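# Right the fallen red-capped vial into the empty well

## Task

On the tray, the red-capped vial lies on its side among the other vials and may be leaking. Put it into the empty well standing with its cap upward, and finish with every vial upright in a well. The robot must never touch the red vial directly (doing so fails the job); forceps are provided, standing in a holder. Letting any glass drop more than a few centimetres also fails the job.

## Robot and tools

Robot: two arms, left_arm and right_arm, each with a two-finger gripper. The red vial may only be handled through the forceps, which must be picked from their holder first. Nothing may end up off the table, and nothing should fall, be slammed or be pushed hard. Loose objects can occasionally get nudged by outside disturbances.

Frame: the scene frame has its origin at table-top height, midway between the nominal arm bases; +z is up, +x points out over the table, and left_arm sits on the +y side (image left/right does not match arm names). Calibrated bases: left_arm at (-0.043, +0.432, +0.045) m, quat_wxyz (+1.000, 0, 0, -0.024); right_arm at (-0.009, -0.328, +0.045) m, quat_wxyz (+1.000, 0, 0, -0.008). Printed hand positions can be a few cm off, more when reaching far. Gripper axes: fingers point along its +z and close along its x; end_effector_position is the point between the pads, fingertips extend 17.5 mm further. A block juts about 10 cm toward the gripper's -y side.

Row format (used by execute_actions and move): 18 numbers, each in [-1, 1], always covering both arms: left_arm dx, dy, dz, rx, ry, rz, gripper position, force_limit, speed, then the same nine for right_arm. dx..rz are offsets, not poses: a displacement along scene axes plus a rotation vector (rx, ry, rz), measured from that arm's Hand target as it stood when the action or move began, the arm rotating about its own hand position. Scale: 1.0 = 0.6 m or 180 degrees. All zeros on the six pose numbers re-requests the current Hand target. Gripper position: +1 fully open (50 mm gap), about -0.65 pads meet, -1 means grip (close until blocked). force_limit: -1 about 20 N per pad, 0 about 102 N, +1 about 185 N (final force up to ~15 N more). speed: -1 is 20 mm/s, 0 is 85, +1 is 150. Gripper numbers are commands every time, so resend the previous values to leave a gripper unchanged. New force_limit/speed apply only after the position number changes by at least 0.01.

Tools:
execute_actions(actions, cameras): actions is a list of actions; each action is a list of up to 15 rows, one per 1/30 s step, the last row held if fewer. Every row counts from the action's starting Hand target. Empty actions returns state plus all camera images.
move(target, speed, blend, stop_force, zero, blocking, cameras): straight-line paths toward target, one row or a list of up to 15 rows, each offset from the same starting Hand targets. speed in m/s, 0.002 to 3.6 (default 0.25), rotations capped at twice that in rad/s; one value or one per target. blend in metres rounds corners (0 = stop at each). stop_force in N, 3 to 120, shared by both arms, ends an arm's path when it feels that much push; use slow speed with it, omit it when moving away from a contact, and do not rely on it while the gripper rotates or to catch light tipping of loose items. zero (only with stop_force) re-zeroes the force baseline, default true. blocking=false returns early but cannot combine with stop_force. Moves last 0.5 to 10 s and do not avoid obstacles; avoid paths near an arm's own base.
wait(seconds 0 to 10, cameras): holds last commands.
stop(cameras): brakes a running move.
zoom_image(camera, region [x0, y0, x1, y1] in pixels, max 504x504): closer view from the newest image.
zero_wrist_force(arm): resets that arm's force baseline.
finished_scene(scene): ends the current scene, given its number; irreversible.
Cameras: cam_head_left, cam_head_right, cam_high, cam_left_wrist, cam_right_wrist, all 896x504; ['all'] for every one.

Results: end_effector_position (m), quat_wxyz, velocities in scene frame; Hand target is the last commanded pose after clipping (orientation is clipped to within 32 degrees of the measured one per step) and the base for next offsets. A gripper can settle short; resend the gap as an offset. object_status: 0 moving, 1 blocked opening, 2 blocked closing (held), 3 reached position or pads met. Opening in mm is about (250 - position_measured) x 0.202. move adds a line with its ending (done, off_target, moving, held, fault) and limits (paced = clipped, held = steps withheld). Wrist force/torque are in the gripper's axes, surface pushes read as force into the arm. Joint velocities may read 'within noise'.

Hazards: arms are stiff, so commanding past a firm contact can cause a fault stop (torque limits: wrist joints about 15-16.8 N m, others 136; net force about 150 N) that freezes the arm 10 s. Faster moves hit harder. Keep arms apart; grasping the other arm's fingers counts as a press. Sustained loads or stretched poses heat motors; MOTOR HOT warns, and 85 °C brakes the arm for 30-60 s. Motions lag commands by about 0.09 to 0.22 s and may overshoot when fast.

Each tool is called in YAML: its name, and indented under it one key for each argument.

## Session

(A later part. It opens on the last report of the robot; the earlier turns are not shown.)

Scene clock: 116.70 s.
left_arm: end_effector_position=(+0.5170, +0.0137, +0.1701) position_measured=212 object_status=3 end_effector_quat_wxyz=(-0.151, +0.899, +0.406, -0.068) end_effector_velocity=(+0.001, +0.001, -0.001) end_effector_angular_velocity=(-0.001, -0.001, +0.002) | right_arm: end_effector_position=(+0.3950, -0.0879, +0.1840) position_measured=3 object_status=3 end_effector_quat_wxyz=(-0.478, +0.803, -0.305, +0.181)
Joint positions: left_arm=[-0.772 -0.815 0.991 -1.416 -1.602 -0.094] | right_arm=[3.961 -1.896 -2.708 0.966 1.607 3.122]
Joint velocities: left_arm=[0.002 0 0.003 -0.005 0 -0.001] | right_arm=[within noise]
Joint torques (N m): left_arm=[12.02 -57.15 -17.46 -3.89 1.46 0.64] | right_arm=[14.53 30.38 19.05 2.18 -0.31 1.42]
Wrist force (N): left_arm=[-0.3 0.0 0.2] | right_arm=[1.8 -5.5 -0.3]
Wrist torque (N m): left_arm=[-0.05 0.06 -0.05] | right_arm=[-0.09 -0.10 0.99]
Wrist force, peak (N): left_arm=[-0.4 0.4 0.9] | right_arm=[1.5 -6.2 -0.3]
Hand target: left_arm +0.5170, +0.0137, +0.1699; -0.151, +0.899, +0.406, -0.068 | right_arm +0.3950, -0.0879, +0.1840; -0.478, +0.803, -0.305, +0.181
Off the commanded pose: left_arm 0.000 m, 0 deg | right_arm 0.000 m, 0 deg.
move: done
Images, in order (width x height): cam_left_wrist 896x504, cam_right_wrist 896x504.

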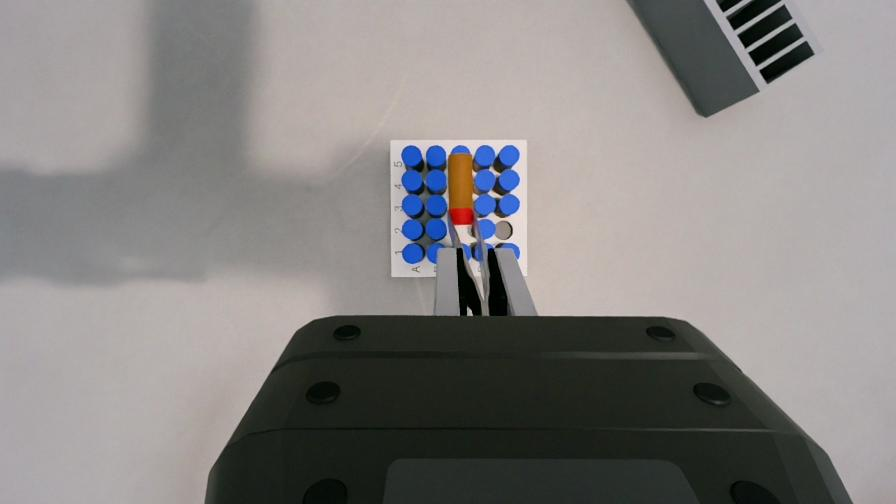

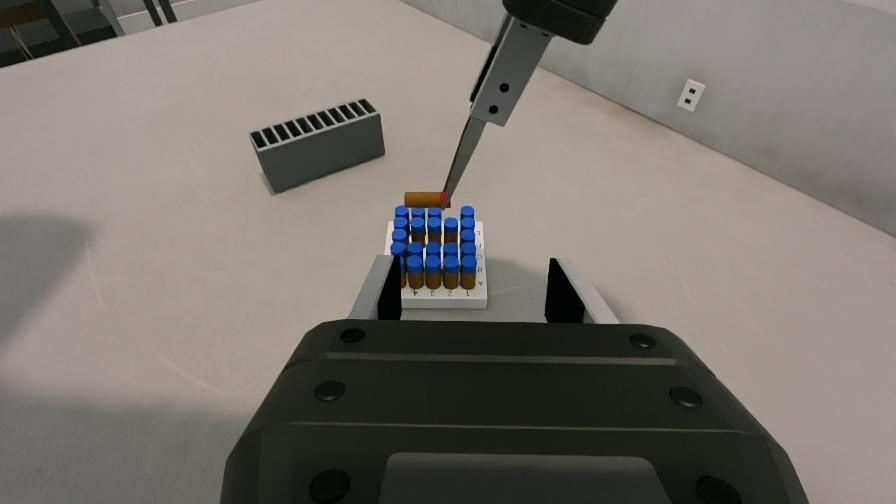

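move:
  target:
    - [0,0,0.13,0,0,0,-0.40,-1,-1,0,0,0,0,0,0,1,1,1]
    - [0.1,0.1855,0.2168,0,0,-0.5,-0.40,-1,-1,0,0,0,0,0,0,1,1,1]
  speed: [0.08,0.18]
  blend: 0.02
  cameras: ["cam_left_wrist","cam_right_wrist"]

zoom_image:
  camera: "cam_left_wrist"
  region: [380, 160, 540, 250]

Scene clock: 123.10 s.
left_arm: end_effector_position=(+0.5771, +0.1251, +0.3001) position_measured=212 object_status=3 end_effector_quat_wxyz=(-0.155, +0.923, -0.348, +0.059) end_effector_velocity=(-0.001, -0.002, +0.000) end_effector_angular_velocity=(+0.001, +0.001, -0.008) | right_arm: end_effector_position=(+0.3950, -0.0879, +0.1840) position_measured=3 object_status=3 end_effector_quat_wxyz=(-0.478, +0.803, -0.305, +0.181)
Joint positions: left_arm=[-0.73 -1.153 1.277 -1.677 -1.239 1.511] | right_arm=[3.961 -1.896 -2.708 0.966 1.607 3.122]
Joint velocities: left_arm=[-0.002 0.001 0 -0.001 0 0.006] | right_arm=[within noise]
Joint torques (N m): left_arm=[-14.87 -33.08 -27.99 -2.33 -1.28 1.29] | right_arm=[14.39 30.01 19.56 2.13 -0.28 1.43]
Wrist force (N): left_arm=[-0.3 -0.1 0.4] | right_arm=[1.6 -5.7 -0.2]
Wrist torque (N m): left_arm=[-0.08 0.06 -0.17] | right_arm=[-0.13 -0.07 0.99]
Wrist force, peak (N): left_arm=[-0.7 0.7 2.1] | right_arm=[1.8 -5.9 -0.3]
Hand target: left_arm +0.5770, +0.1250, +0.3000; -0.155, +0.923, -0.348, +0.059 | right_arm +0.3950, -0.0879, +0.1840; -0.478, +0.803, -0.305, +0.181
Off the commanded pose: left_arm 0.000 m, 0 deg | right_arm 0.000 m, 0 deg.
move: done
Images, in order (width x height): cam_left_wrist 896x504, cam_right_wrist 896x504.

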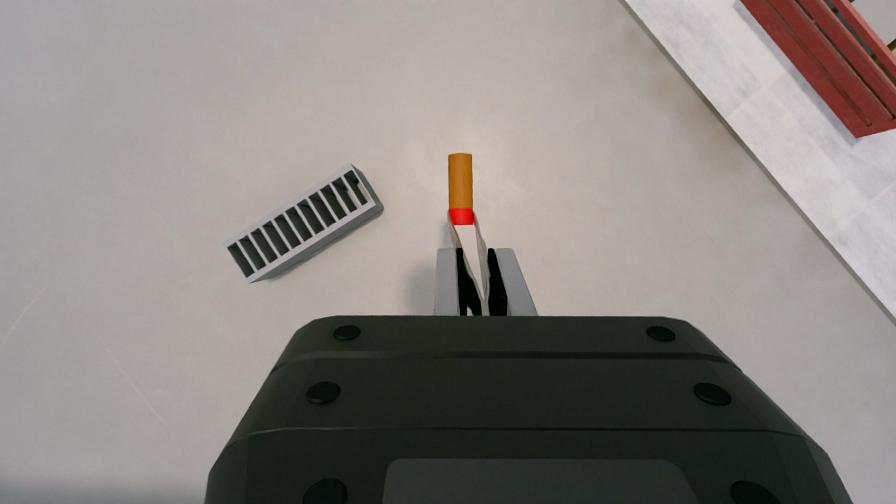

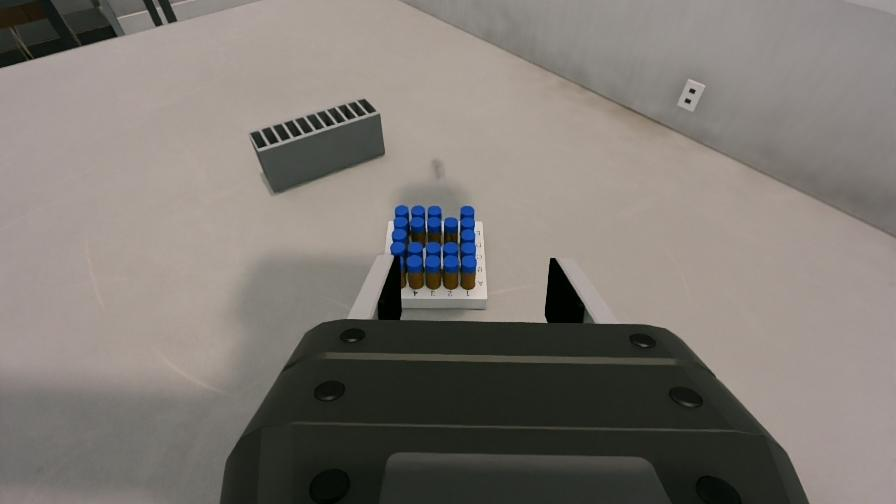

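Scaled by 3.150 from the camera's 896x504 image, which has a finer 1280x720 frame.

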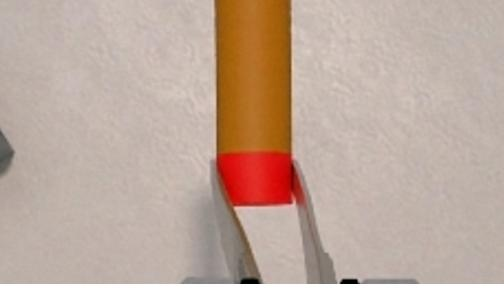

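move:
  target: [0,0,0,-0.1833,0.1616,0,-0.40,-1,-1,0,0,0,0,0,0,1,1,1]
  speed: 0.15
  cameras: ["cam_left_wrist","cam_high","cam_right_wrist"]

zoom_image:
  camera: "cam_left_wrist"
  region: [380, 160, 540, 250]

Scene clock: 136.23 s.
left_arm: end_effector_position=(+0.5771, +0.1251, +0.2999) position_measured=212 object_status=3 end_effector_quat_wxyz=(+0.202, +0.914, -0.345, -0.076) | right_arm: end_effector_position=(+0.3950, -0.0879, +0.1840) position_measured=3 object_status=3 end_effector_quat_wxyz=(-0.478, +0.803, -0.305, +0.181)
Joint positions: left_arm=[-0.449 -1.013 1.07 -1.526 -1.995 1.817] | right_arm=[3.961 -1.896 -2.708 0.966 1.607 3.122]
Joint torques (N m): left_arm=[-13.08 -63.17 -17.79 -4.32 -1.86 -0.64] | right_arm=[14.37 29.88 19.44 2.12 -0.4 1.41]
Wrist force (N): left_arm=[-0.4 -0.6 1.2] | right_arm=[1.8 -5.3 -0.1]
Wrist torque (N m): left_arm=[-0.15 0.04 -0.12] | right_arm=[-0.06 -0.10 0.99]
Wrist force, peak (N): left_arm=[-0.2 -1.6 0.9] | right_arm=[1.8 -5.9 -0.4]
Hand target: left_arm +0.5770, +0.1250, +0.3000; +0.202, +0.914, -0.345, -0.076 | right_arm +0.3950, -0.0879, +0.1840; -0.478, +0.803, -0.305, +0.181
Off the commanded pose: left_arm 0.000 m, 0 deg | right_arm 0.000 m, 0 deg.
move: done
Images, in order (width x height): cam_high 896x504, cam_left_wrist 896x504, cam_right_wrist 896x504.

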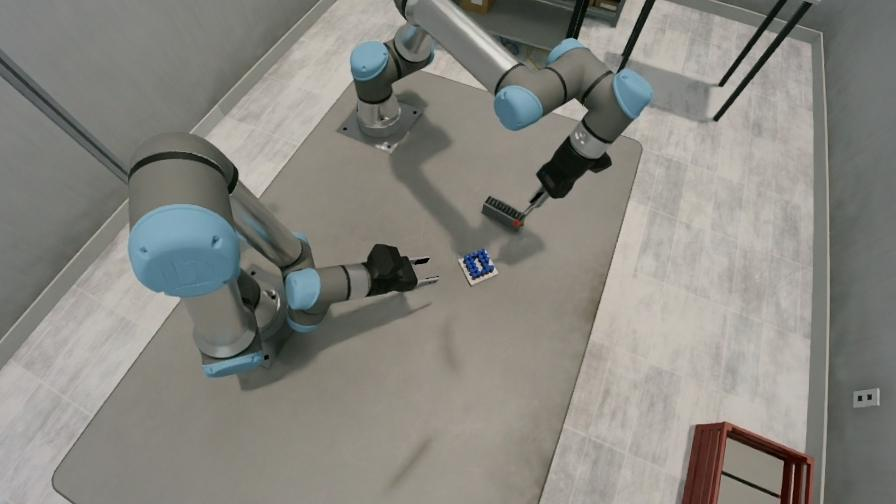

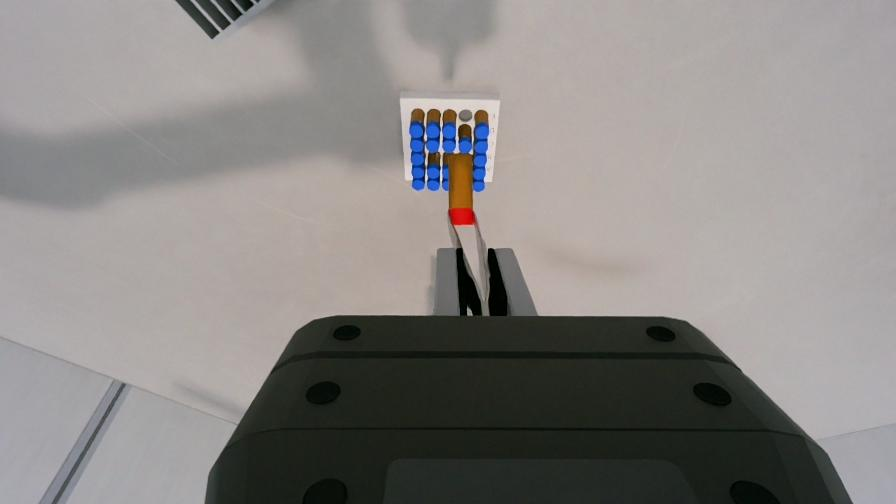

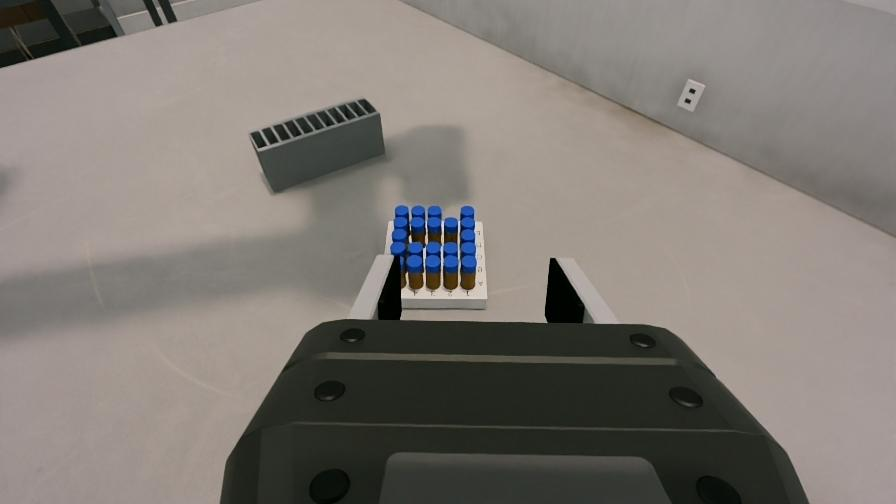

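Scaled by 3.150 from the camera's 896x504 image, which has a finer 1280x720 frame.

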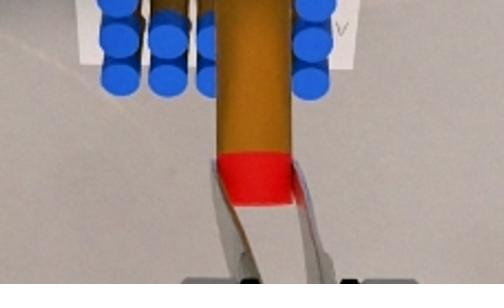

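move:
  target: [0,0,0,-0.1833,0.1616,0,-0.40,-1,-1,0,0,0,0,0,0,1,1,1]
  speed: 0.15
  cameras: ["cam_left_wrist","cam_high","cam_right_wrist"]

zoom_image:
  camera: "cam_left_wrist"
  region: [380, 160, 540, 250]

zoom_image:
  camera: "cam_high"
  region: [440, 20, 700, 300]

Scene clock: 139.40 s.
left_arm: end_effector_position=(+0.5771, +0.1251, +0.2999) position_measured=212 object_status=3 end_effector_quat_wxyz=(+0.529, +0.772, -0.291, -0.200) end_effector_velocity=(-0.001, +0.000, +0.000) end_effector_angular_velocity=(+0.001, +0.004, -0.001) | right_arm: end_effector_position=(+0.3950, -0.0879, +0.1840) position_measured=3 object_status=3 end_effector_quat_wxyz=(-0.478, +0.803, -0.305, +0.181)
Joint positions: left_arm=[-0.28 -0.729 0.798 -0.857 -2.61 2.427] | right_arm=[3.961 -1.896 -2.708 0.966 1.607 3.122]
Joint velocities: left_arm=[0 0 0.001 0.005 0 0.001] | right_arm=[within noise]
Joint torques (N m): left_arm=[-12.92 -71.51 -17.76 0.13 -1.41 1.27] | right_arm=[14.66 29.72 19.91 2.12 -0.36 1.47]
Wrist force (N): left_arm=[0.2 -1.4 1.0] | right_arm=[1.8 -5.7 -0.2]
Wrist torque (N m): left_arm=[-0.11 -0.16 -0.09] | right_arm=[-0.13 -0.10 0.99]
Wrist force, peak (N): left_arm=[0.2 -2.2 1.0] | right_arm=[2.2 -5.7 -0.2]
Hand target: left_arm +0.5770, +0.1250, +0.3000; +0.529, +0.771, -0.291, -0.200 | right_arm +0.3950, -0.0879, +0.1840; -0.478, +0.803, -0.305, +0.181
Off the commanded pose: left_arm 0.000 m, 0 deg | right_arm 0.000 m, 0 deg.
move: done
Images, in order (width x height): cam_high 896x504, cam_left_wrist 896x504, cam_right_wrist 896x504.

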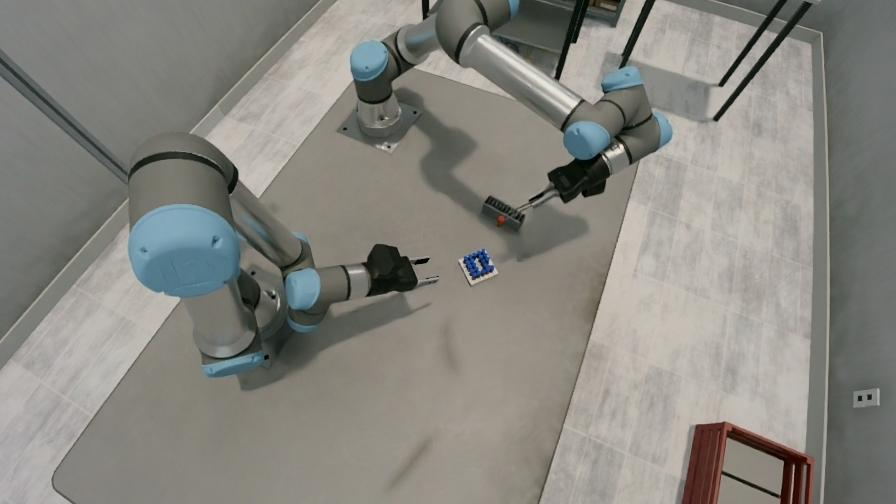

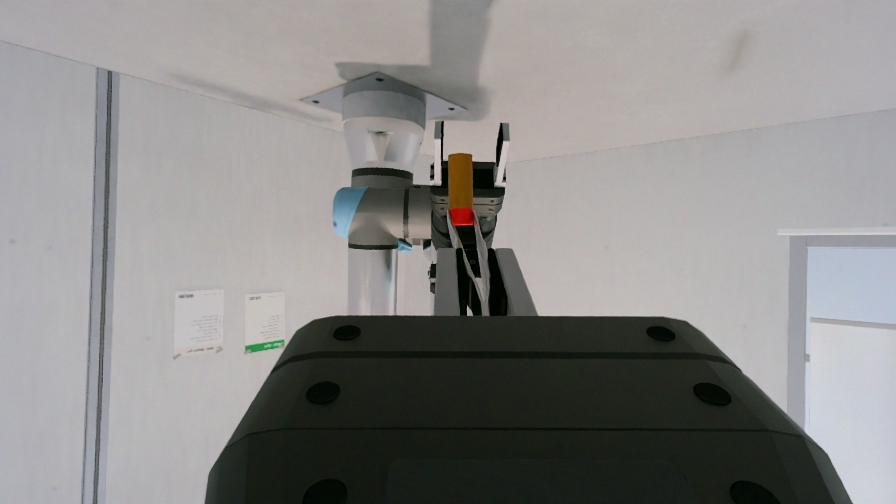

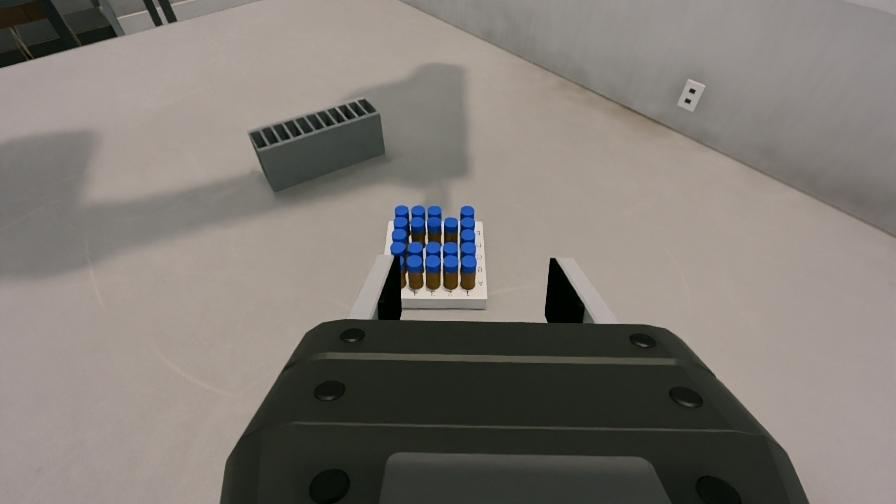

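Scaled by 3.150 from the camera's 896x504 image, which has a finer 1280x720 frame.

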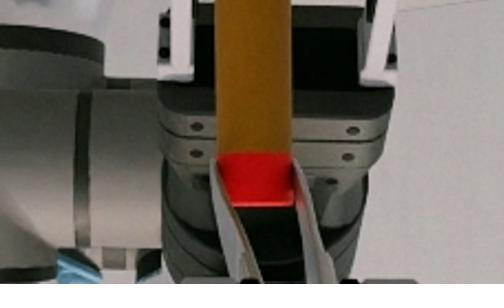

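Scaled by 1.800 from the camera's 896x504 image, which has a finer 1280x720 frame.

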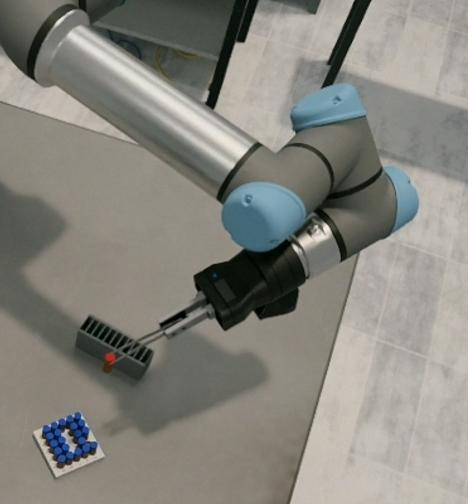

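move:
  target: [0.001,-0.0095,-0.2167,0,0,0,-0.40,-1,-1,0,0,0,0,0,0,1,1,1]
  speed: 0.08
  cameras: ["cam_left_wrist","cam_high","cam_right_wrist"]

zoom_image:
  camera: "cam_left_wrist"
  region: [350, 90, 570, 250]

zoom_image:
  camera: "cam_right_wrist"
  region: [350, 90, 570, 250]

Scene clock: 141.97 s.
left_arm: end_effector_position=(+0.5776, +0.1193, +0.1699) position_measured=212 object_status=3 end_effector_quat_wxyz=(+0.529, +0.771, -0.291, -0.200) | right_arm: end_effector_position=(+0.3950, -0.0879, +0.1840) position_measured=3 object_status=3 end_effector_quat_wxyz=(-0.478, +0.803, -0.305, +0.181)
Joint positions: left_arm=[-0.287 -0.647 0.985 -1.135 -2.615 2.417] | right_arm=[3.961 -1.896 -2.708 0.966 1.607 3.122]
Joint torques (N m): left_arm=[-9.19 -72.78 -28.93 0.27 -3.23 -0.71] | right_arm=[13.71 29.12 18.89 2.25 -0.19 1.56]
Wrist force (N): left_arm=[0.2 -1.6 0.9] | right_arm=[1.9 -5.4 -0.4]
Wrist torque (N m): left_arm=[-0.14 -0.17 -0.10] | right_arm=[-0.08 -0.13 0.99]
Wrist force, peak (N): left_arm=[0.3 -2.9 1.5] | right_arm=[1.7 -5.8 0.0]
Hand target: left_arm +0.5776, +0.1193, +0.1700; +0.529, +0.771, -0.291, -0.200 | right_arm +0.3950, -0.0879, +0.1840; -0.478, +0.803, -0.305, +0.181
Off the commanded pose: left_arm 0.000 m, 0 deg | right_arm 0.000 m, 0 deg.
move: done
Images, in order (width x height): cam_high 896x504, cam_left_wrist 896x504, cam_right_wrist 896x504.

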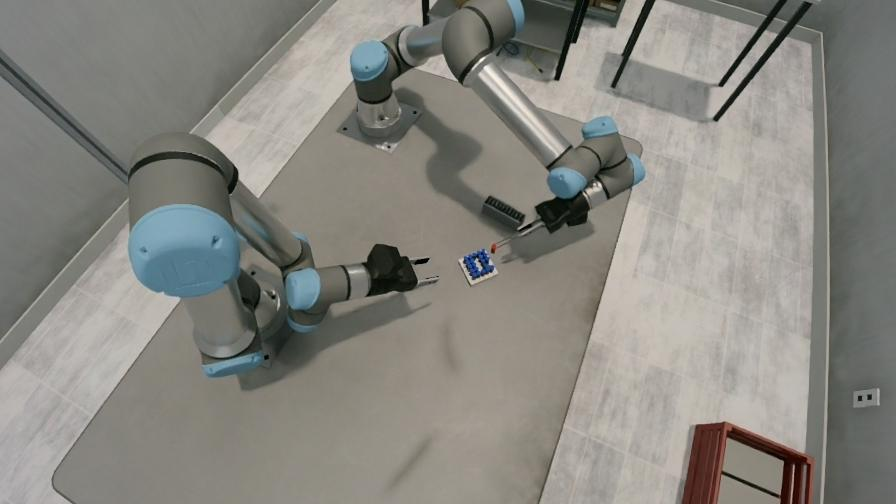

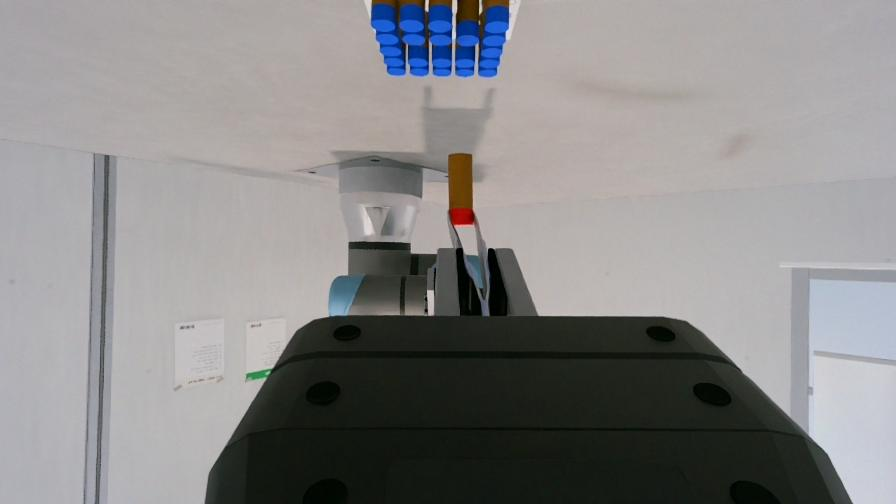

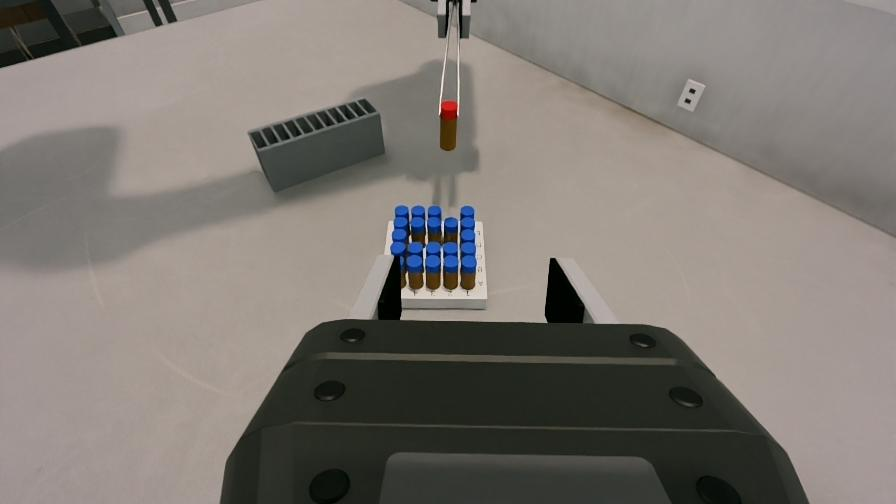

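Scaled by 2.291 from the camera's 896x504 image, which has a finer 1280x720 frame.

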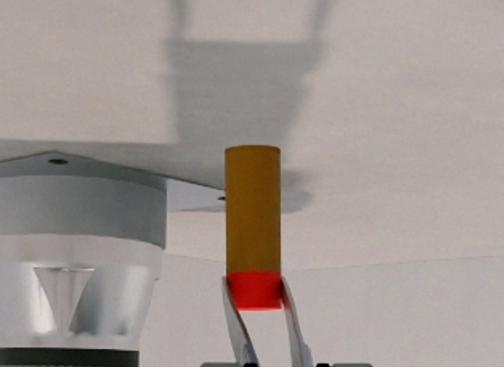

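Scaled by 2.291 from the camera's 896x504 image, which has a finer 1280x720 frame.

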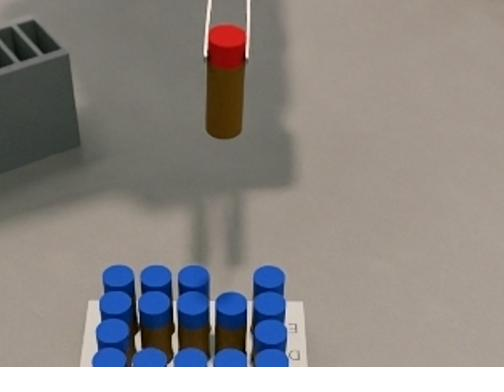

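move:
  target: [0.00225,-0.002,-0.0833,0,0,0,-0.40,-1,-1,0,0,0,0,0,0,1,1,1]
  speed: 0.03
  stop_force: 4
  cameras: ["cam_left_wrist","cam_right_wrist"]

zoom_image:
  camera: "cam_left_wrist"
  region: [370, 60, 530, 240]

zoom_image:
  camera: "cam_right_wrist"
  region: [370, 120, 530, 280]

Scene clock: 145.60 s.
left_arm: end_effector_position=(+0.5790, +0.1181, +0.1200) position_measured=212 object_status=3 end_effector_quat_wxyz=(+0.529, +0.771, -0.291, -0.200) | right_arm: end_effector_position=(+0.3950, -0.0879, +0.1840) position_measured=3 object_status=3 end_effector_quat_wxyz=(-0.478, +0.803, -0.305, +0.181)
Joint positions: left_arm=[-0.287 -0.591 1.014 -1.221 -2.615 2.416] | right_arm=[3.961 -1.896 -2.708 0.966 1.607 3.122]
Joint torques (N m): left_arm=[-12.25 -74.24 -26.83 0.23 -3.21 -0.72] | right_arm=[14.29 29.37 19.1 2.11 -0.31 1.44]
Wrist force (N): left_arm=[0.1 -1.5 0.5] | right_arm=[1.6 -5.6 -0.4]
Wrist torque (N m): left_arm=[-0.14 -0.14 -0.10] | right_arm=[-0.11 -0.06 0.99]
Wrist force, peak (N): left_arm=[0.0 -2.3 1.2] | right_arm=[1.9 -5.8 -0.3]
Hand target: left_arm +0.5790, +0.1181, +0.1200; +0.529, +0.771, -0.291, -0.200 | right_arm +0.3950, -0.0879, +0.1840; -0.478, +0.803, -0.305, +0.181
Off the commanded pose: left_arm 0.000 m, 0 deg | right_arm 0.000 m, 0 deg.
move: done
Images, in order (width x height): cam_left_wrist 896x504, cam_right_wrist 896x504.

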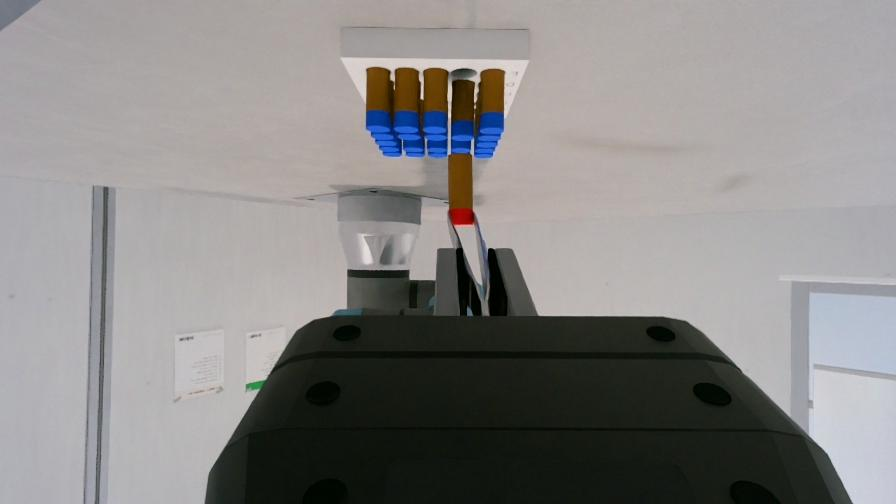

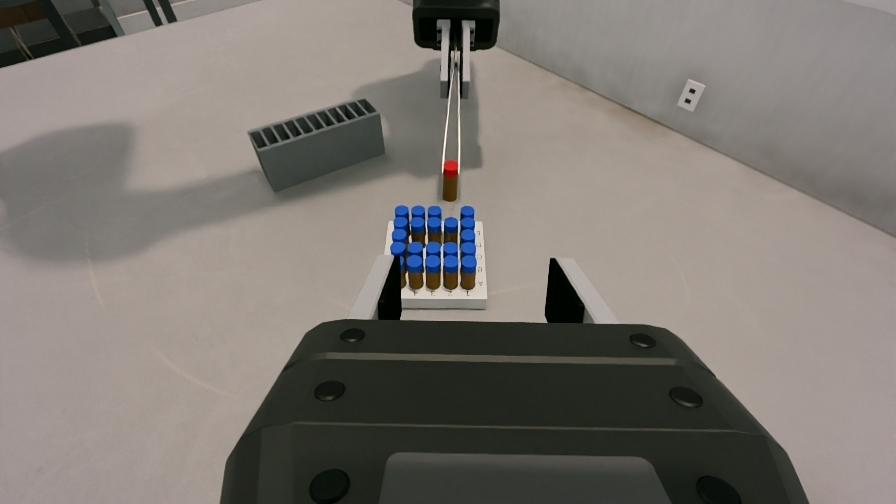

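Scaled by 2.800 from the camera's 896x504 image, which has a finer 1280x720 frame.

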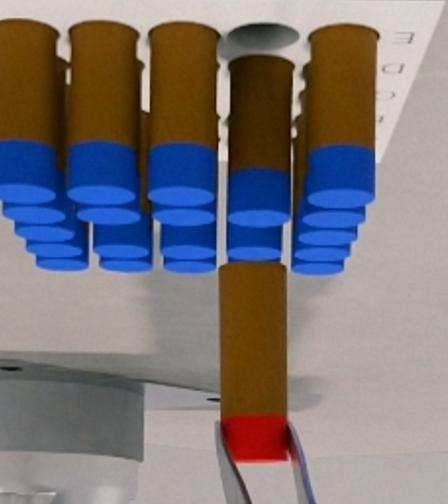

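Scaled by 3.150 from the camera's 896x504 image, which has a finer 1280x720 frame.

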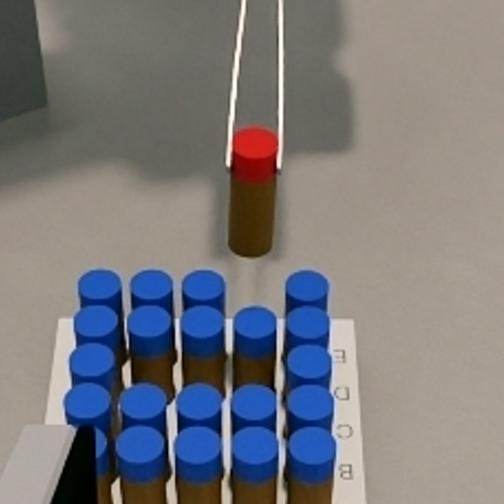

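move:
  target: [-0.00488,-0.00127,0,-0.01028,-0.01167,0,-0.40,-1,-1,0,0,0,0,0,0,1,1,1]
  speed: 0.03
  cameras: ["cam_left_wrist","cam_right_wrist"]

zoom_image:
  camera: "cam_left_wrist"
  region: [370, 60, 530, 240]

zoom_image:
  camera: "cam_right_wrist"
  region: [390, 150, 510, 260]

Scene clock: 147.87 s.
left_arm: end_effector_position=(+0.5760, +0.1173, +0.1201) position_measured=212 object_status=3 end_effector_quat_wxyz=(+0.537, +0.766, -0.304, -0.181) | right_arm: end_effector_position=(+0.3950, -0.0879, +0.1840) position_measured=3 object_status=3 end_effector_quat_wxyz=(-0.478, +0.803, -0.305, +0.181)
Joint positions: left_arm=[-0.287 -0.61 1.056 -1.268 -2.629 2.442] | right_arm=[3.961 -1.896 -2.708 0.966 1.607 3.122]
Joint torques (N m): left_arm=[-0.07 -54.78 -26.52 0.35 -1.61 -1.32] | right_arm=[14.26 30 18.91 2.08 -0.07 1.36]
Wrist force (N): left_arm=[0.1 -1.5 1.0] | right_arm=[1.7 -5.5 -0.3]
Wrist torque (N m): left_arm=[-0.13 -0.14 -0.11] | right_arm=[-0.10 -0.07 0.99]
Wrist force, peak (N): left_arm=[0.0 -1.9 1.0] | right_arm=[1.8 -5.8 -0.4]
Hand target: left_arm +0.5761, +0.1173, +0.1200; +0.536, +0.766, -0.304, -0.181 | right_arm +0.3950, -0.0879, +0.1840; -0.478, +0.803, -0.305, +0.181
Off the commanded pose: left_arm 0.000 m, 0 deg | right_arm 0.000 m, 0 deg.
move: done
Images, in order (width x height): cam_left_wrist 896x504, cam_right_wrist 896x504.

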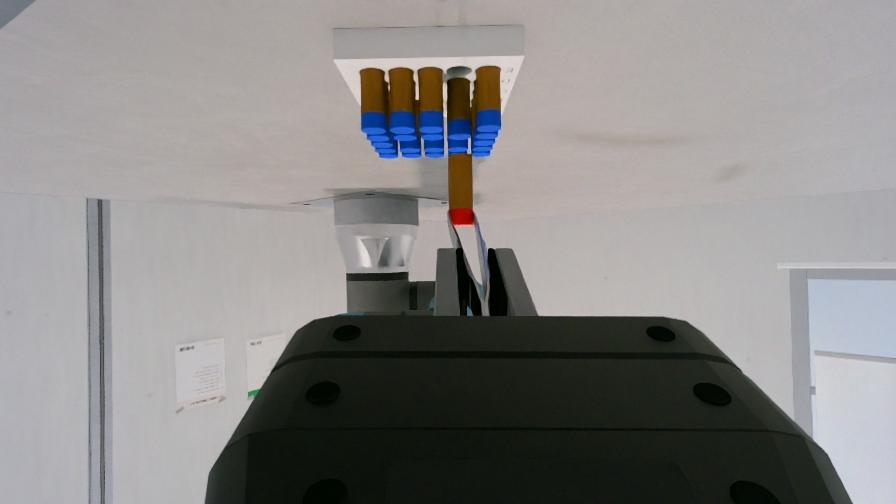

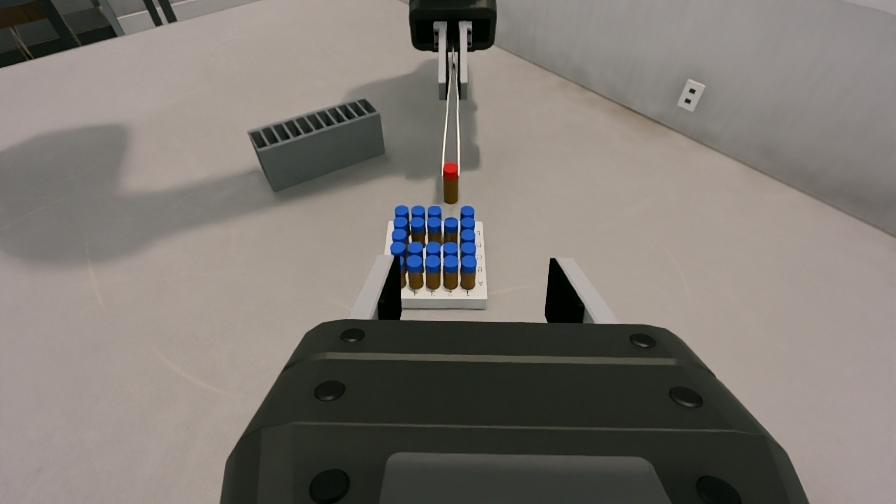

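Scaled by 2.800 from the camera's 896x504 image, which has a finer 1280x720 frame.

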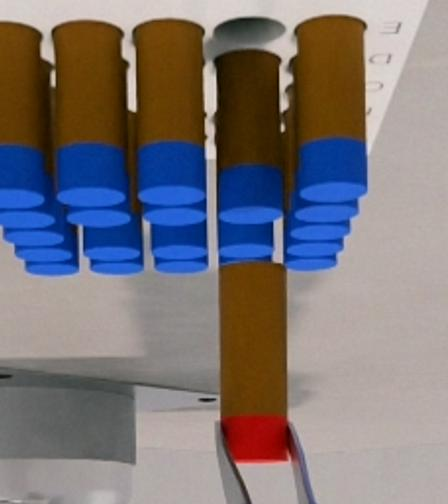

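Scaled by 4.200 from the camera's 896x504 image, which has a finer 1280x720 frame.

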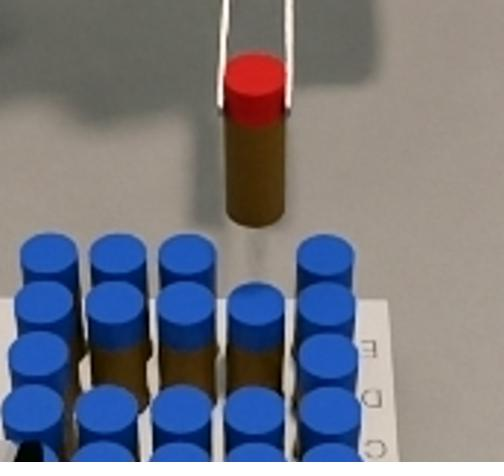

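zoom_image:
  camera: "cam_left_wrist"
  region: [430, 140, 500, 230]

zoom_image:
  camera: "cam_left_wrist"
  region: [410, 60, 510, 160]

zoom_image:
  camera: "cam_right_wrist"
  region: [420, 150, 480, 240]

Scaled by 5.600 from the camera's 896x504 image, which has a finer 1280x720 frame.

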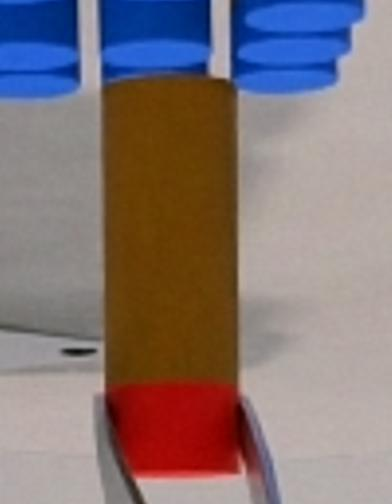

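Scaled by 5.040 from the camera's 896x504 image, which has a finer 1280x720 frame.

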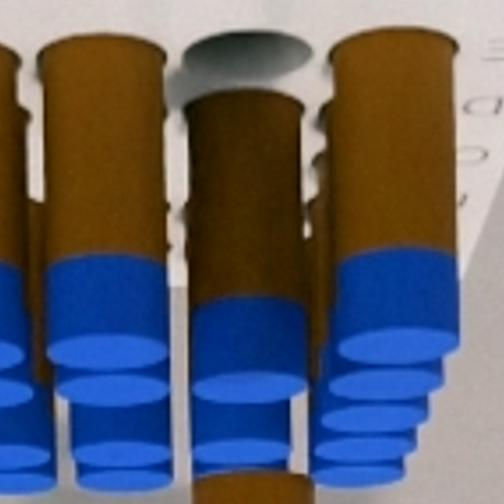

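Scaled by 5.600 from the camera's 896x504 image, which has a finer 1280x720 frame.

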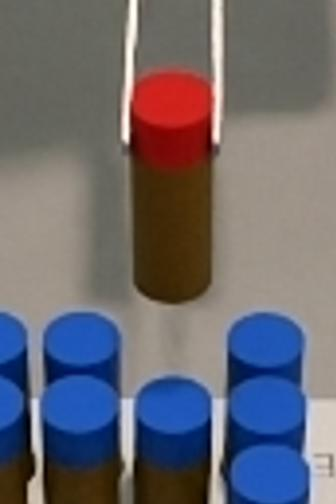

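move:
  target: [0.00173,0.0007,-0.01667,0,0,0,-0.40,-1,-1,0,0,0,0,0,0,1,1,1]
  speed: 0.02
  stop_force: 3
  cameras: ["cam_left_wrist","cam_right_wrist"]

zoom_image:
  camera: "cam_left_wrist"
  region: [410, 80, 510, 180]

zoom_image:
  camera: "cam_right_wrist"
  region: [420, 150, 480, 240]

Scene clock: 150.30 s.
left_arm: end_effector_position=(+0.5771, +0.1178, +0.1100) position_measured=212 object_status=3 end_effector_quat_wxyz=(+0.536, +0.766, -0.304, -0.181) | right_arm: end_effector_position=(+0.3950, -0.0879, +0.1840) position_measured=3 object_status=3 end_effector_quat_wxyz=(-0.478, +0.803, -0.305, +0.181)
Joint positions: left_arm=[-0.286 -0.595 1.055 -1.28 -2.628 2.443] | right_arm=[3.961 -1.896 -2.708 0.966 1.607 3.122]
Joint torques (N m): left_arm=[7.85 -73.49 -23.63 0.21 -0.52 -1.01] | right_arm=[13.85 29.82 19.47 2.2 -0.42 1.3]
Wrist force (N): left_arm=[0.1 -1.6 1.1] | right_arm=[1.8 -5.4 -0.3]
Wrist torque (N m): left_arm=[-0.14 -0.15 -0.11] | right_arm=[-0.08 -0.10 0.99]
Wrist force, peak (N): left_arm=[-0.1 -2.0 1.0] | right_arm=[1.9 -5.8 -0.6]
Hand target: left_arm +0.5771, +0.1177, +0.1100; +0.536, +0.766, -0.304, -0.181 | right_arm +0.3950, -0.0879, +0.1840; -0.478, +0.803, -0.305, +0.181
Off the commanded pose: left_arm 0.000 m, 0 deg | right_arm 0.000 m, 0 deg.
move: done
Images, in order (width x height): cam_left_wrist 896x504, cam_right_wrist 896x504.

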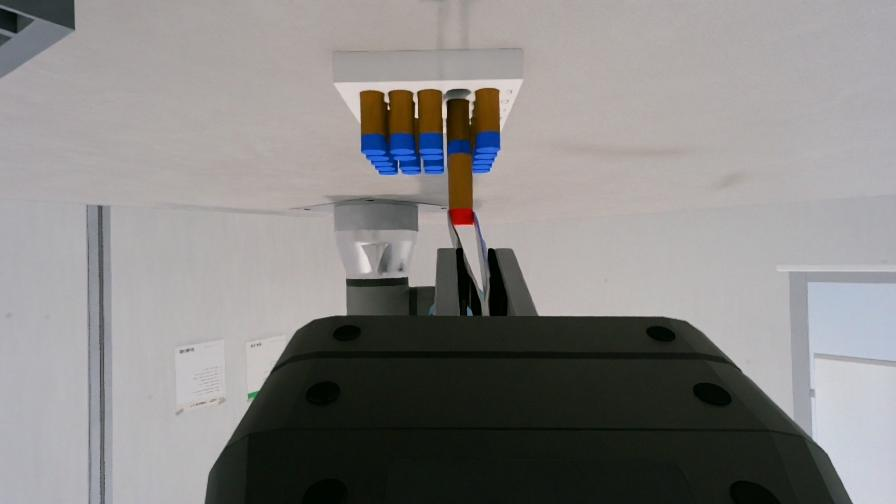

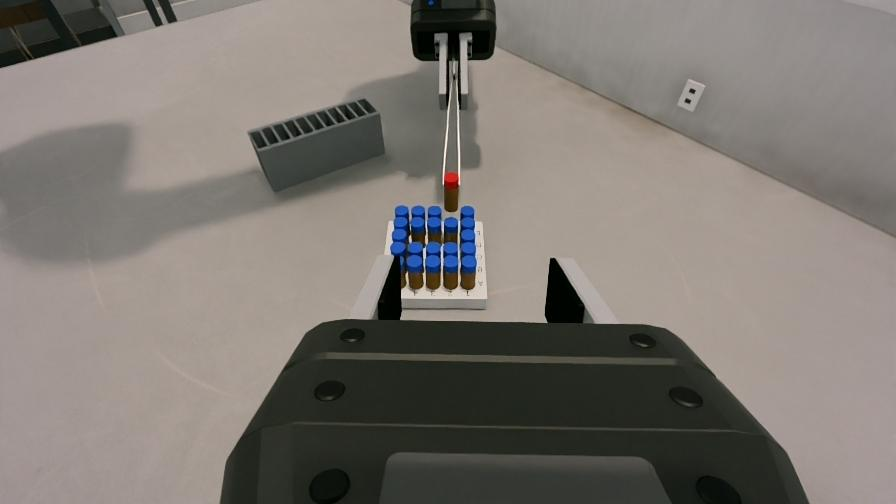

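Scaled by 5.040 from the camera's 896x504 image, which has a finer 1280x720 frame.

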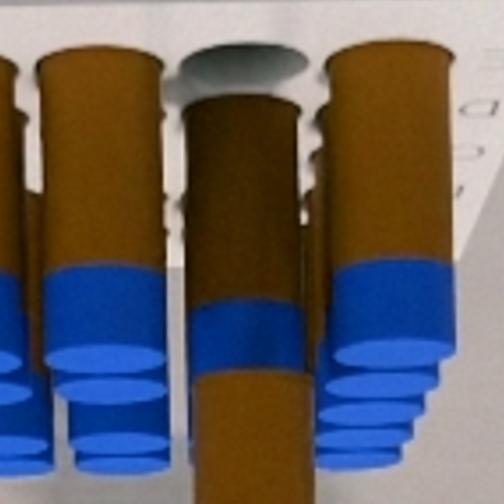

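Scaled by 5.600 from the camera's 896x504 image, which has a finer 1280x720 frame.

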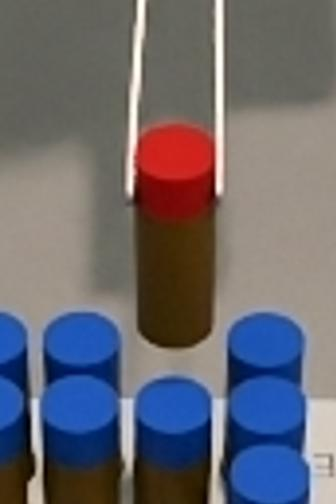

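move:
  target: [-0.0004,-0.0001,-0.02,0,0,0,-0.40,-1,-1,0,0,0,0,0,0,1,1,1]
  speed: 0.01
  stop_force: 3
  cameras: ["cam_left_wrist","cam_right_wrist"]

zoom_image:
  camera: "cam_left_wrist"
  region: [410, 100, 510, 200]

zoom_image:
  camera: "cam_right_wrist"
  region: [420, 150, 480, 240]

Scene clock: 152.70 s.
left_arm: end_effector_position=(+0.5768, +0.1177, +0.0979) position_measured=212 object_status=3 end_effector_quat_wxyz=(+0.536, +0.766, -0.304, -0.181) | right_arm: end_effector_position=(+0.3950, -0.0879, +0.1840) position_measured=3 object_status=3 end_effector_quat_wxyz=(-0.478, +0.803, -0.305, +0.181)
Joint positions: left_arm=[-0.287 -0.581 1.061 -1.3 -2.628 2.443] | right_arm=[3.961 -1.896 -2.708 0.966 1.607 3.122]
Joint torques (N m): left_arm=[-12.89 -70.38 -22.08 0.12 -3.55 -1.66] | right_arm=[14.13 30.21 19.02 2.23 -0.18 1.51]
Wrist force (N): left_arm=[0.0 -1.5 1.1] | right_arm=[1.9 -5.6 -0.4]
Wrist torque (N m): left_arm=[-0.13 -0.13 -0.11] | right_arm=[-0.12 -0.11 0.99]
Wrist force, peak (N): left_arm=[-0.2 -2.0 1.0] | right_arm=[2.1 -5.7 -0.3]
Hand target: left_arm +0.5769, +0.1177, +0.0980; +0.536, +0.766, -0.304, -0.181 | right_arm +0.3950, -0.0879, +0.1840; -0.478, +0.803, -0.305, +0.181
Off the commanded pose: left_arm 0.000 m, 0 deg | right_arm 0.000 m, 0 deg.
move: done
Images, in order (width x height): cam_left_wrist 896x504, cam_right_wrist 896x504.

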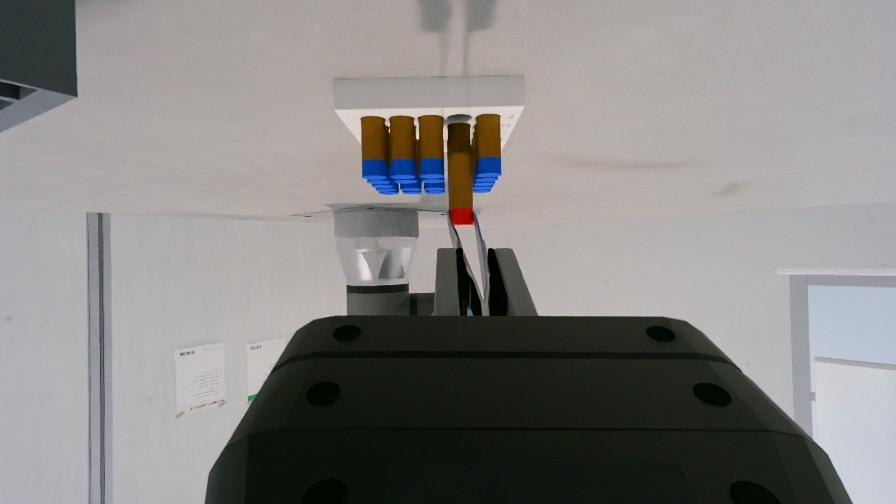

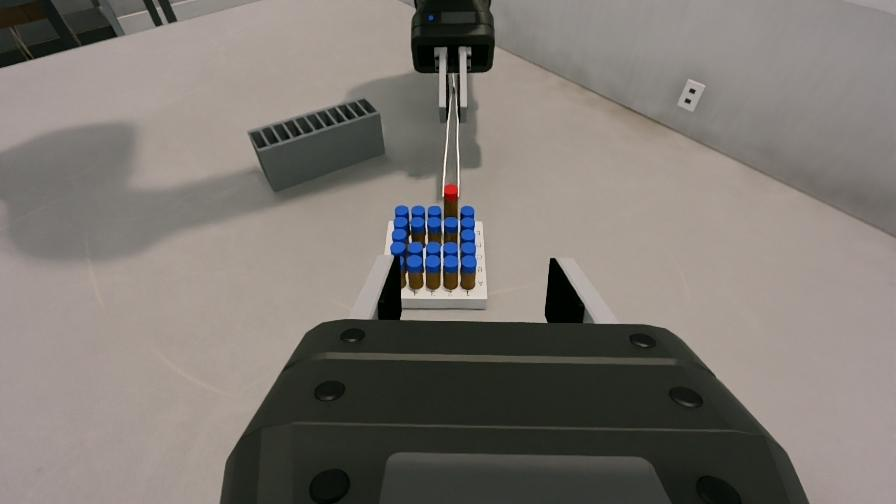

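Scaled by 5.040 from the camera's 896x504 image, which has a finer 1280x720 frame.

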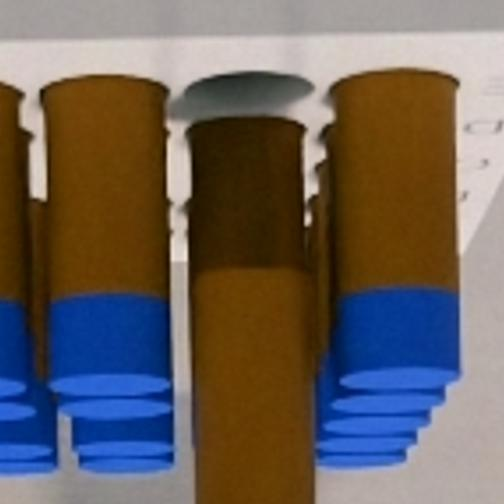

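Scaled by 5.600 from the camera's 896x504 image, which has a finer 1280x720 frame.

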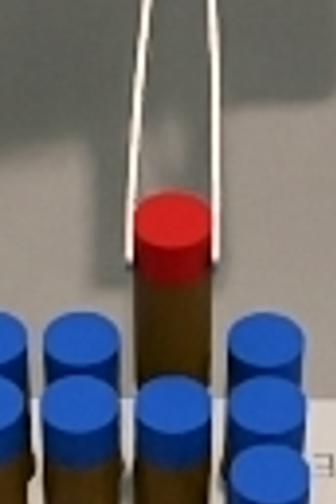

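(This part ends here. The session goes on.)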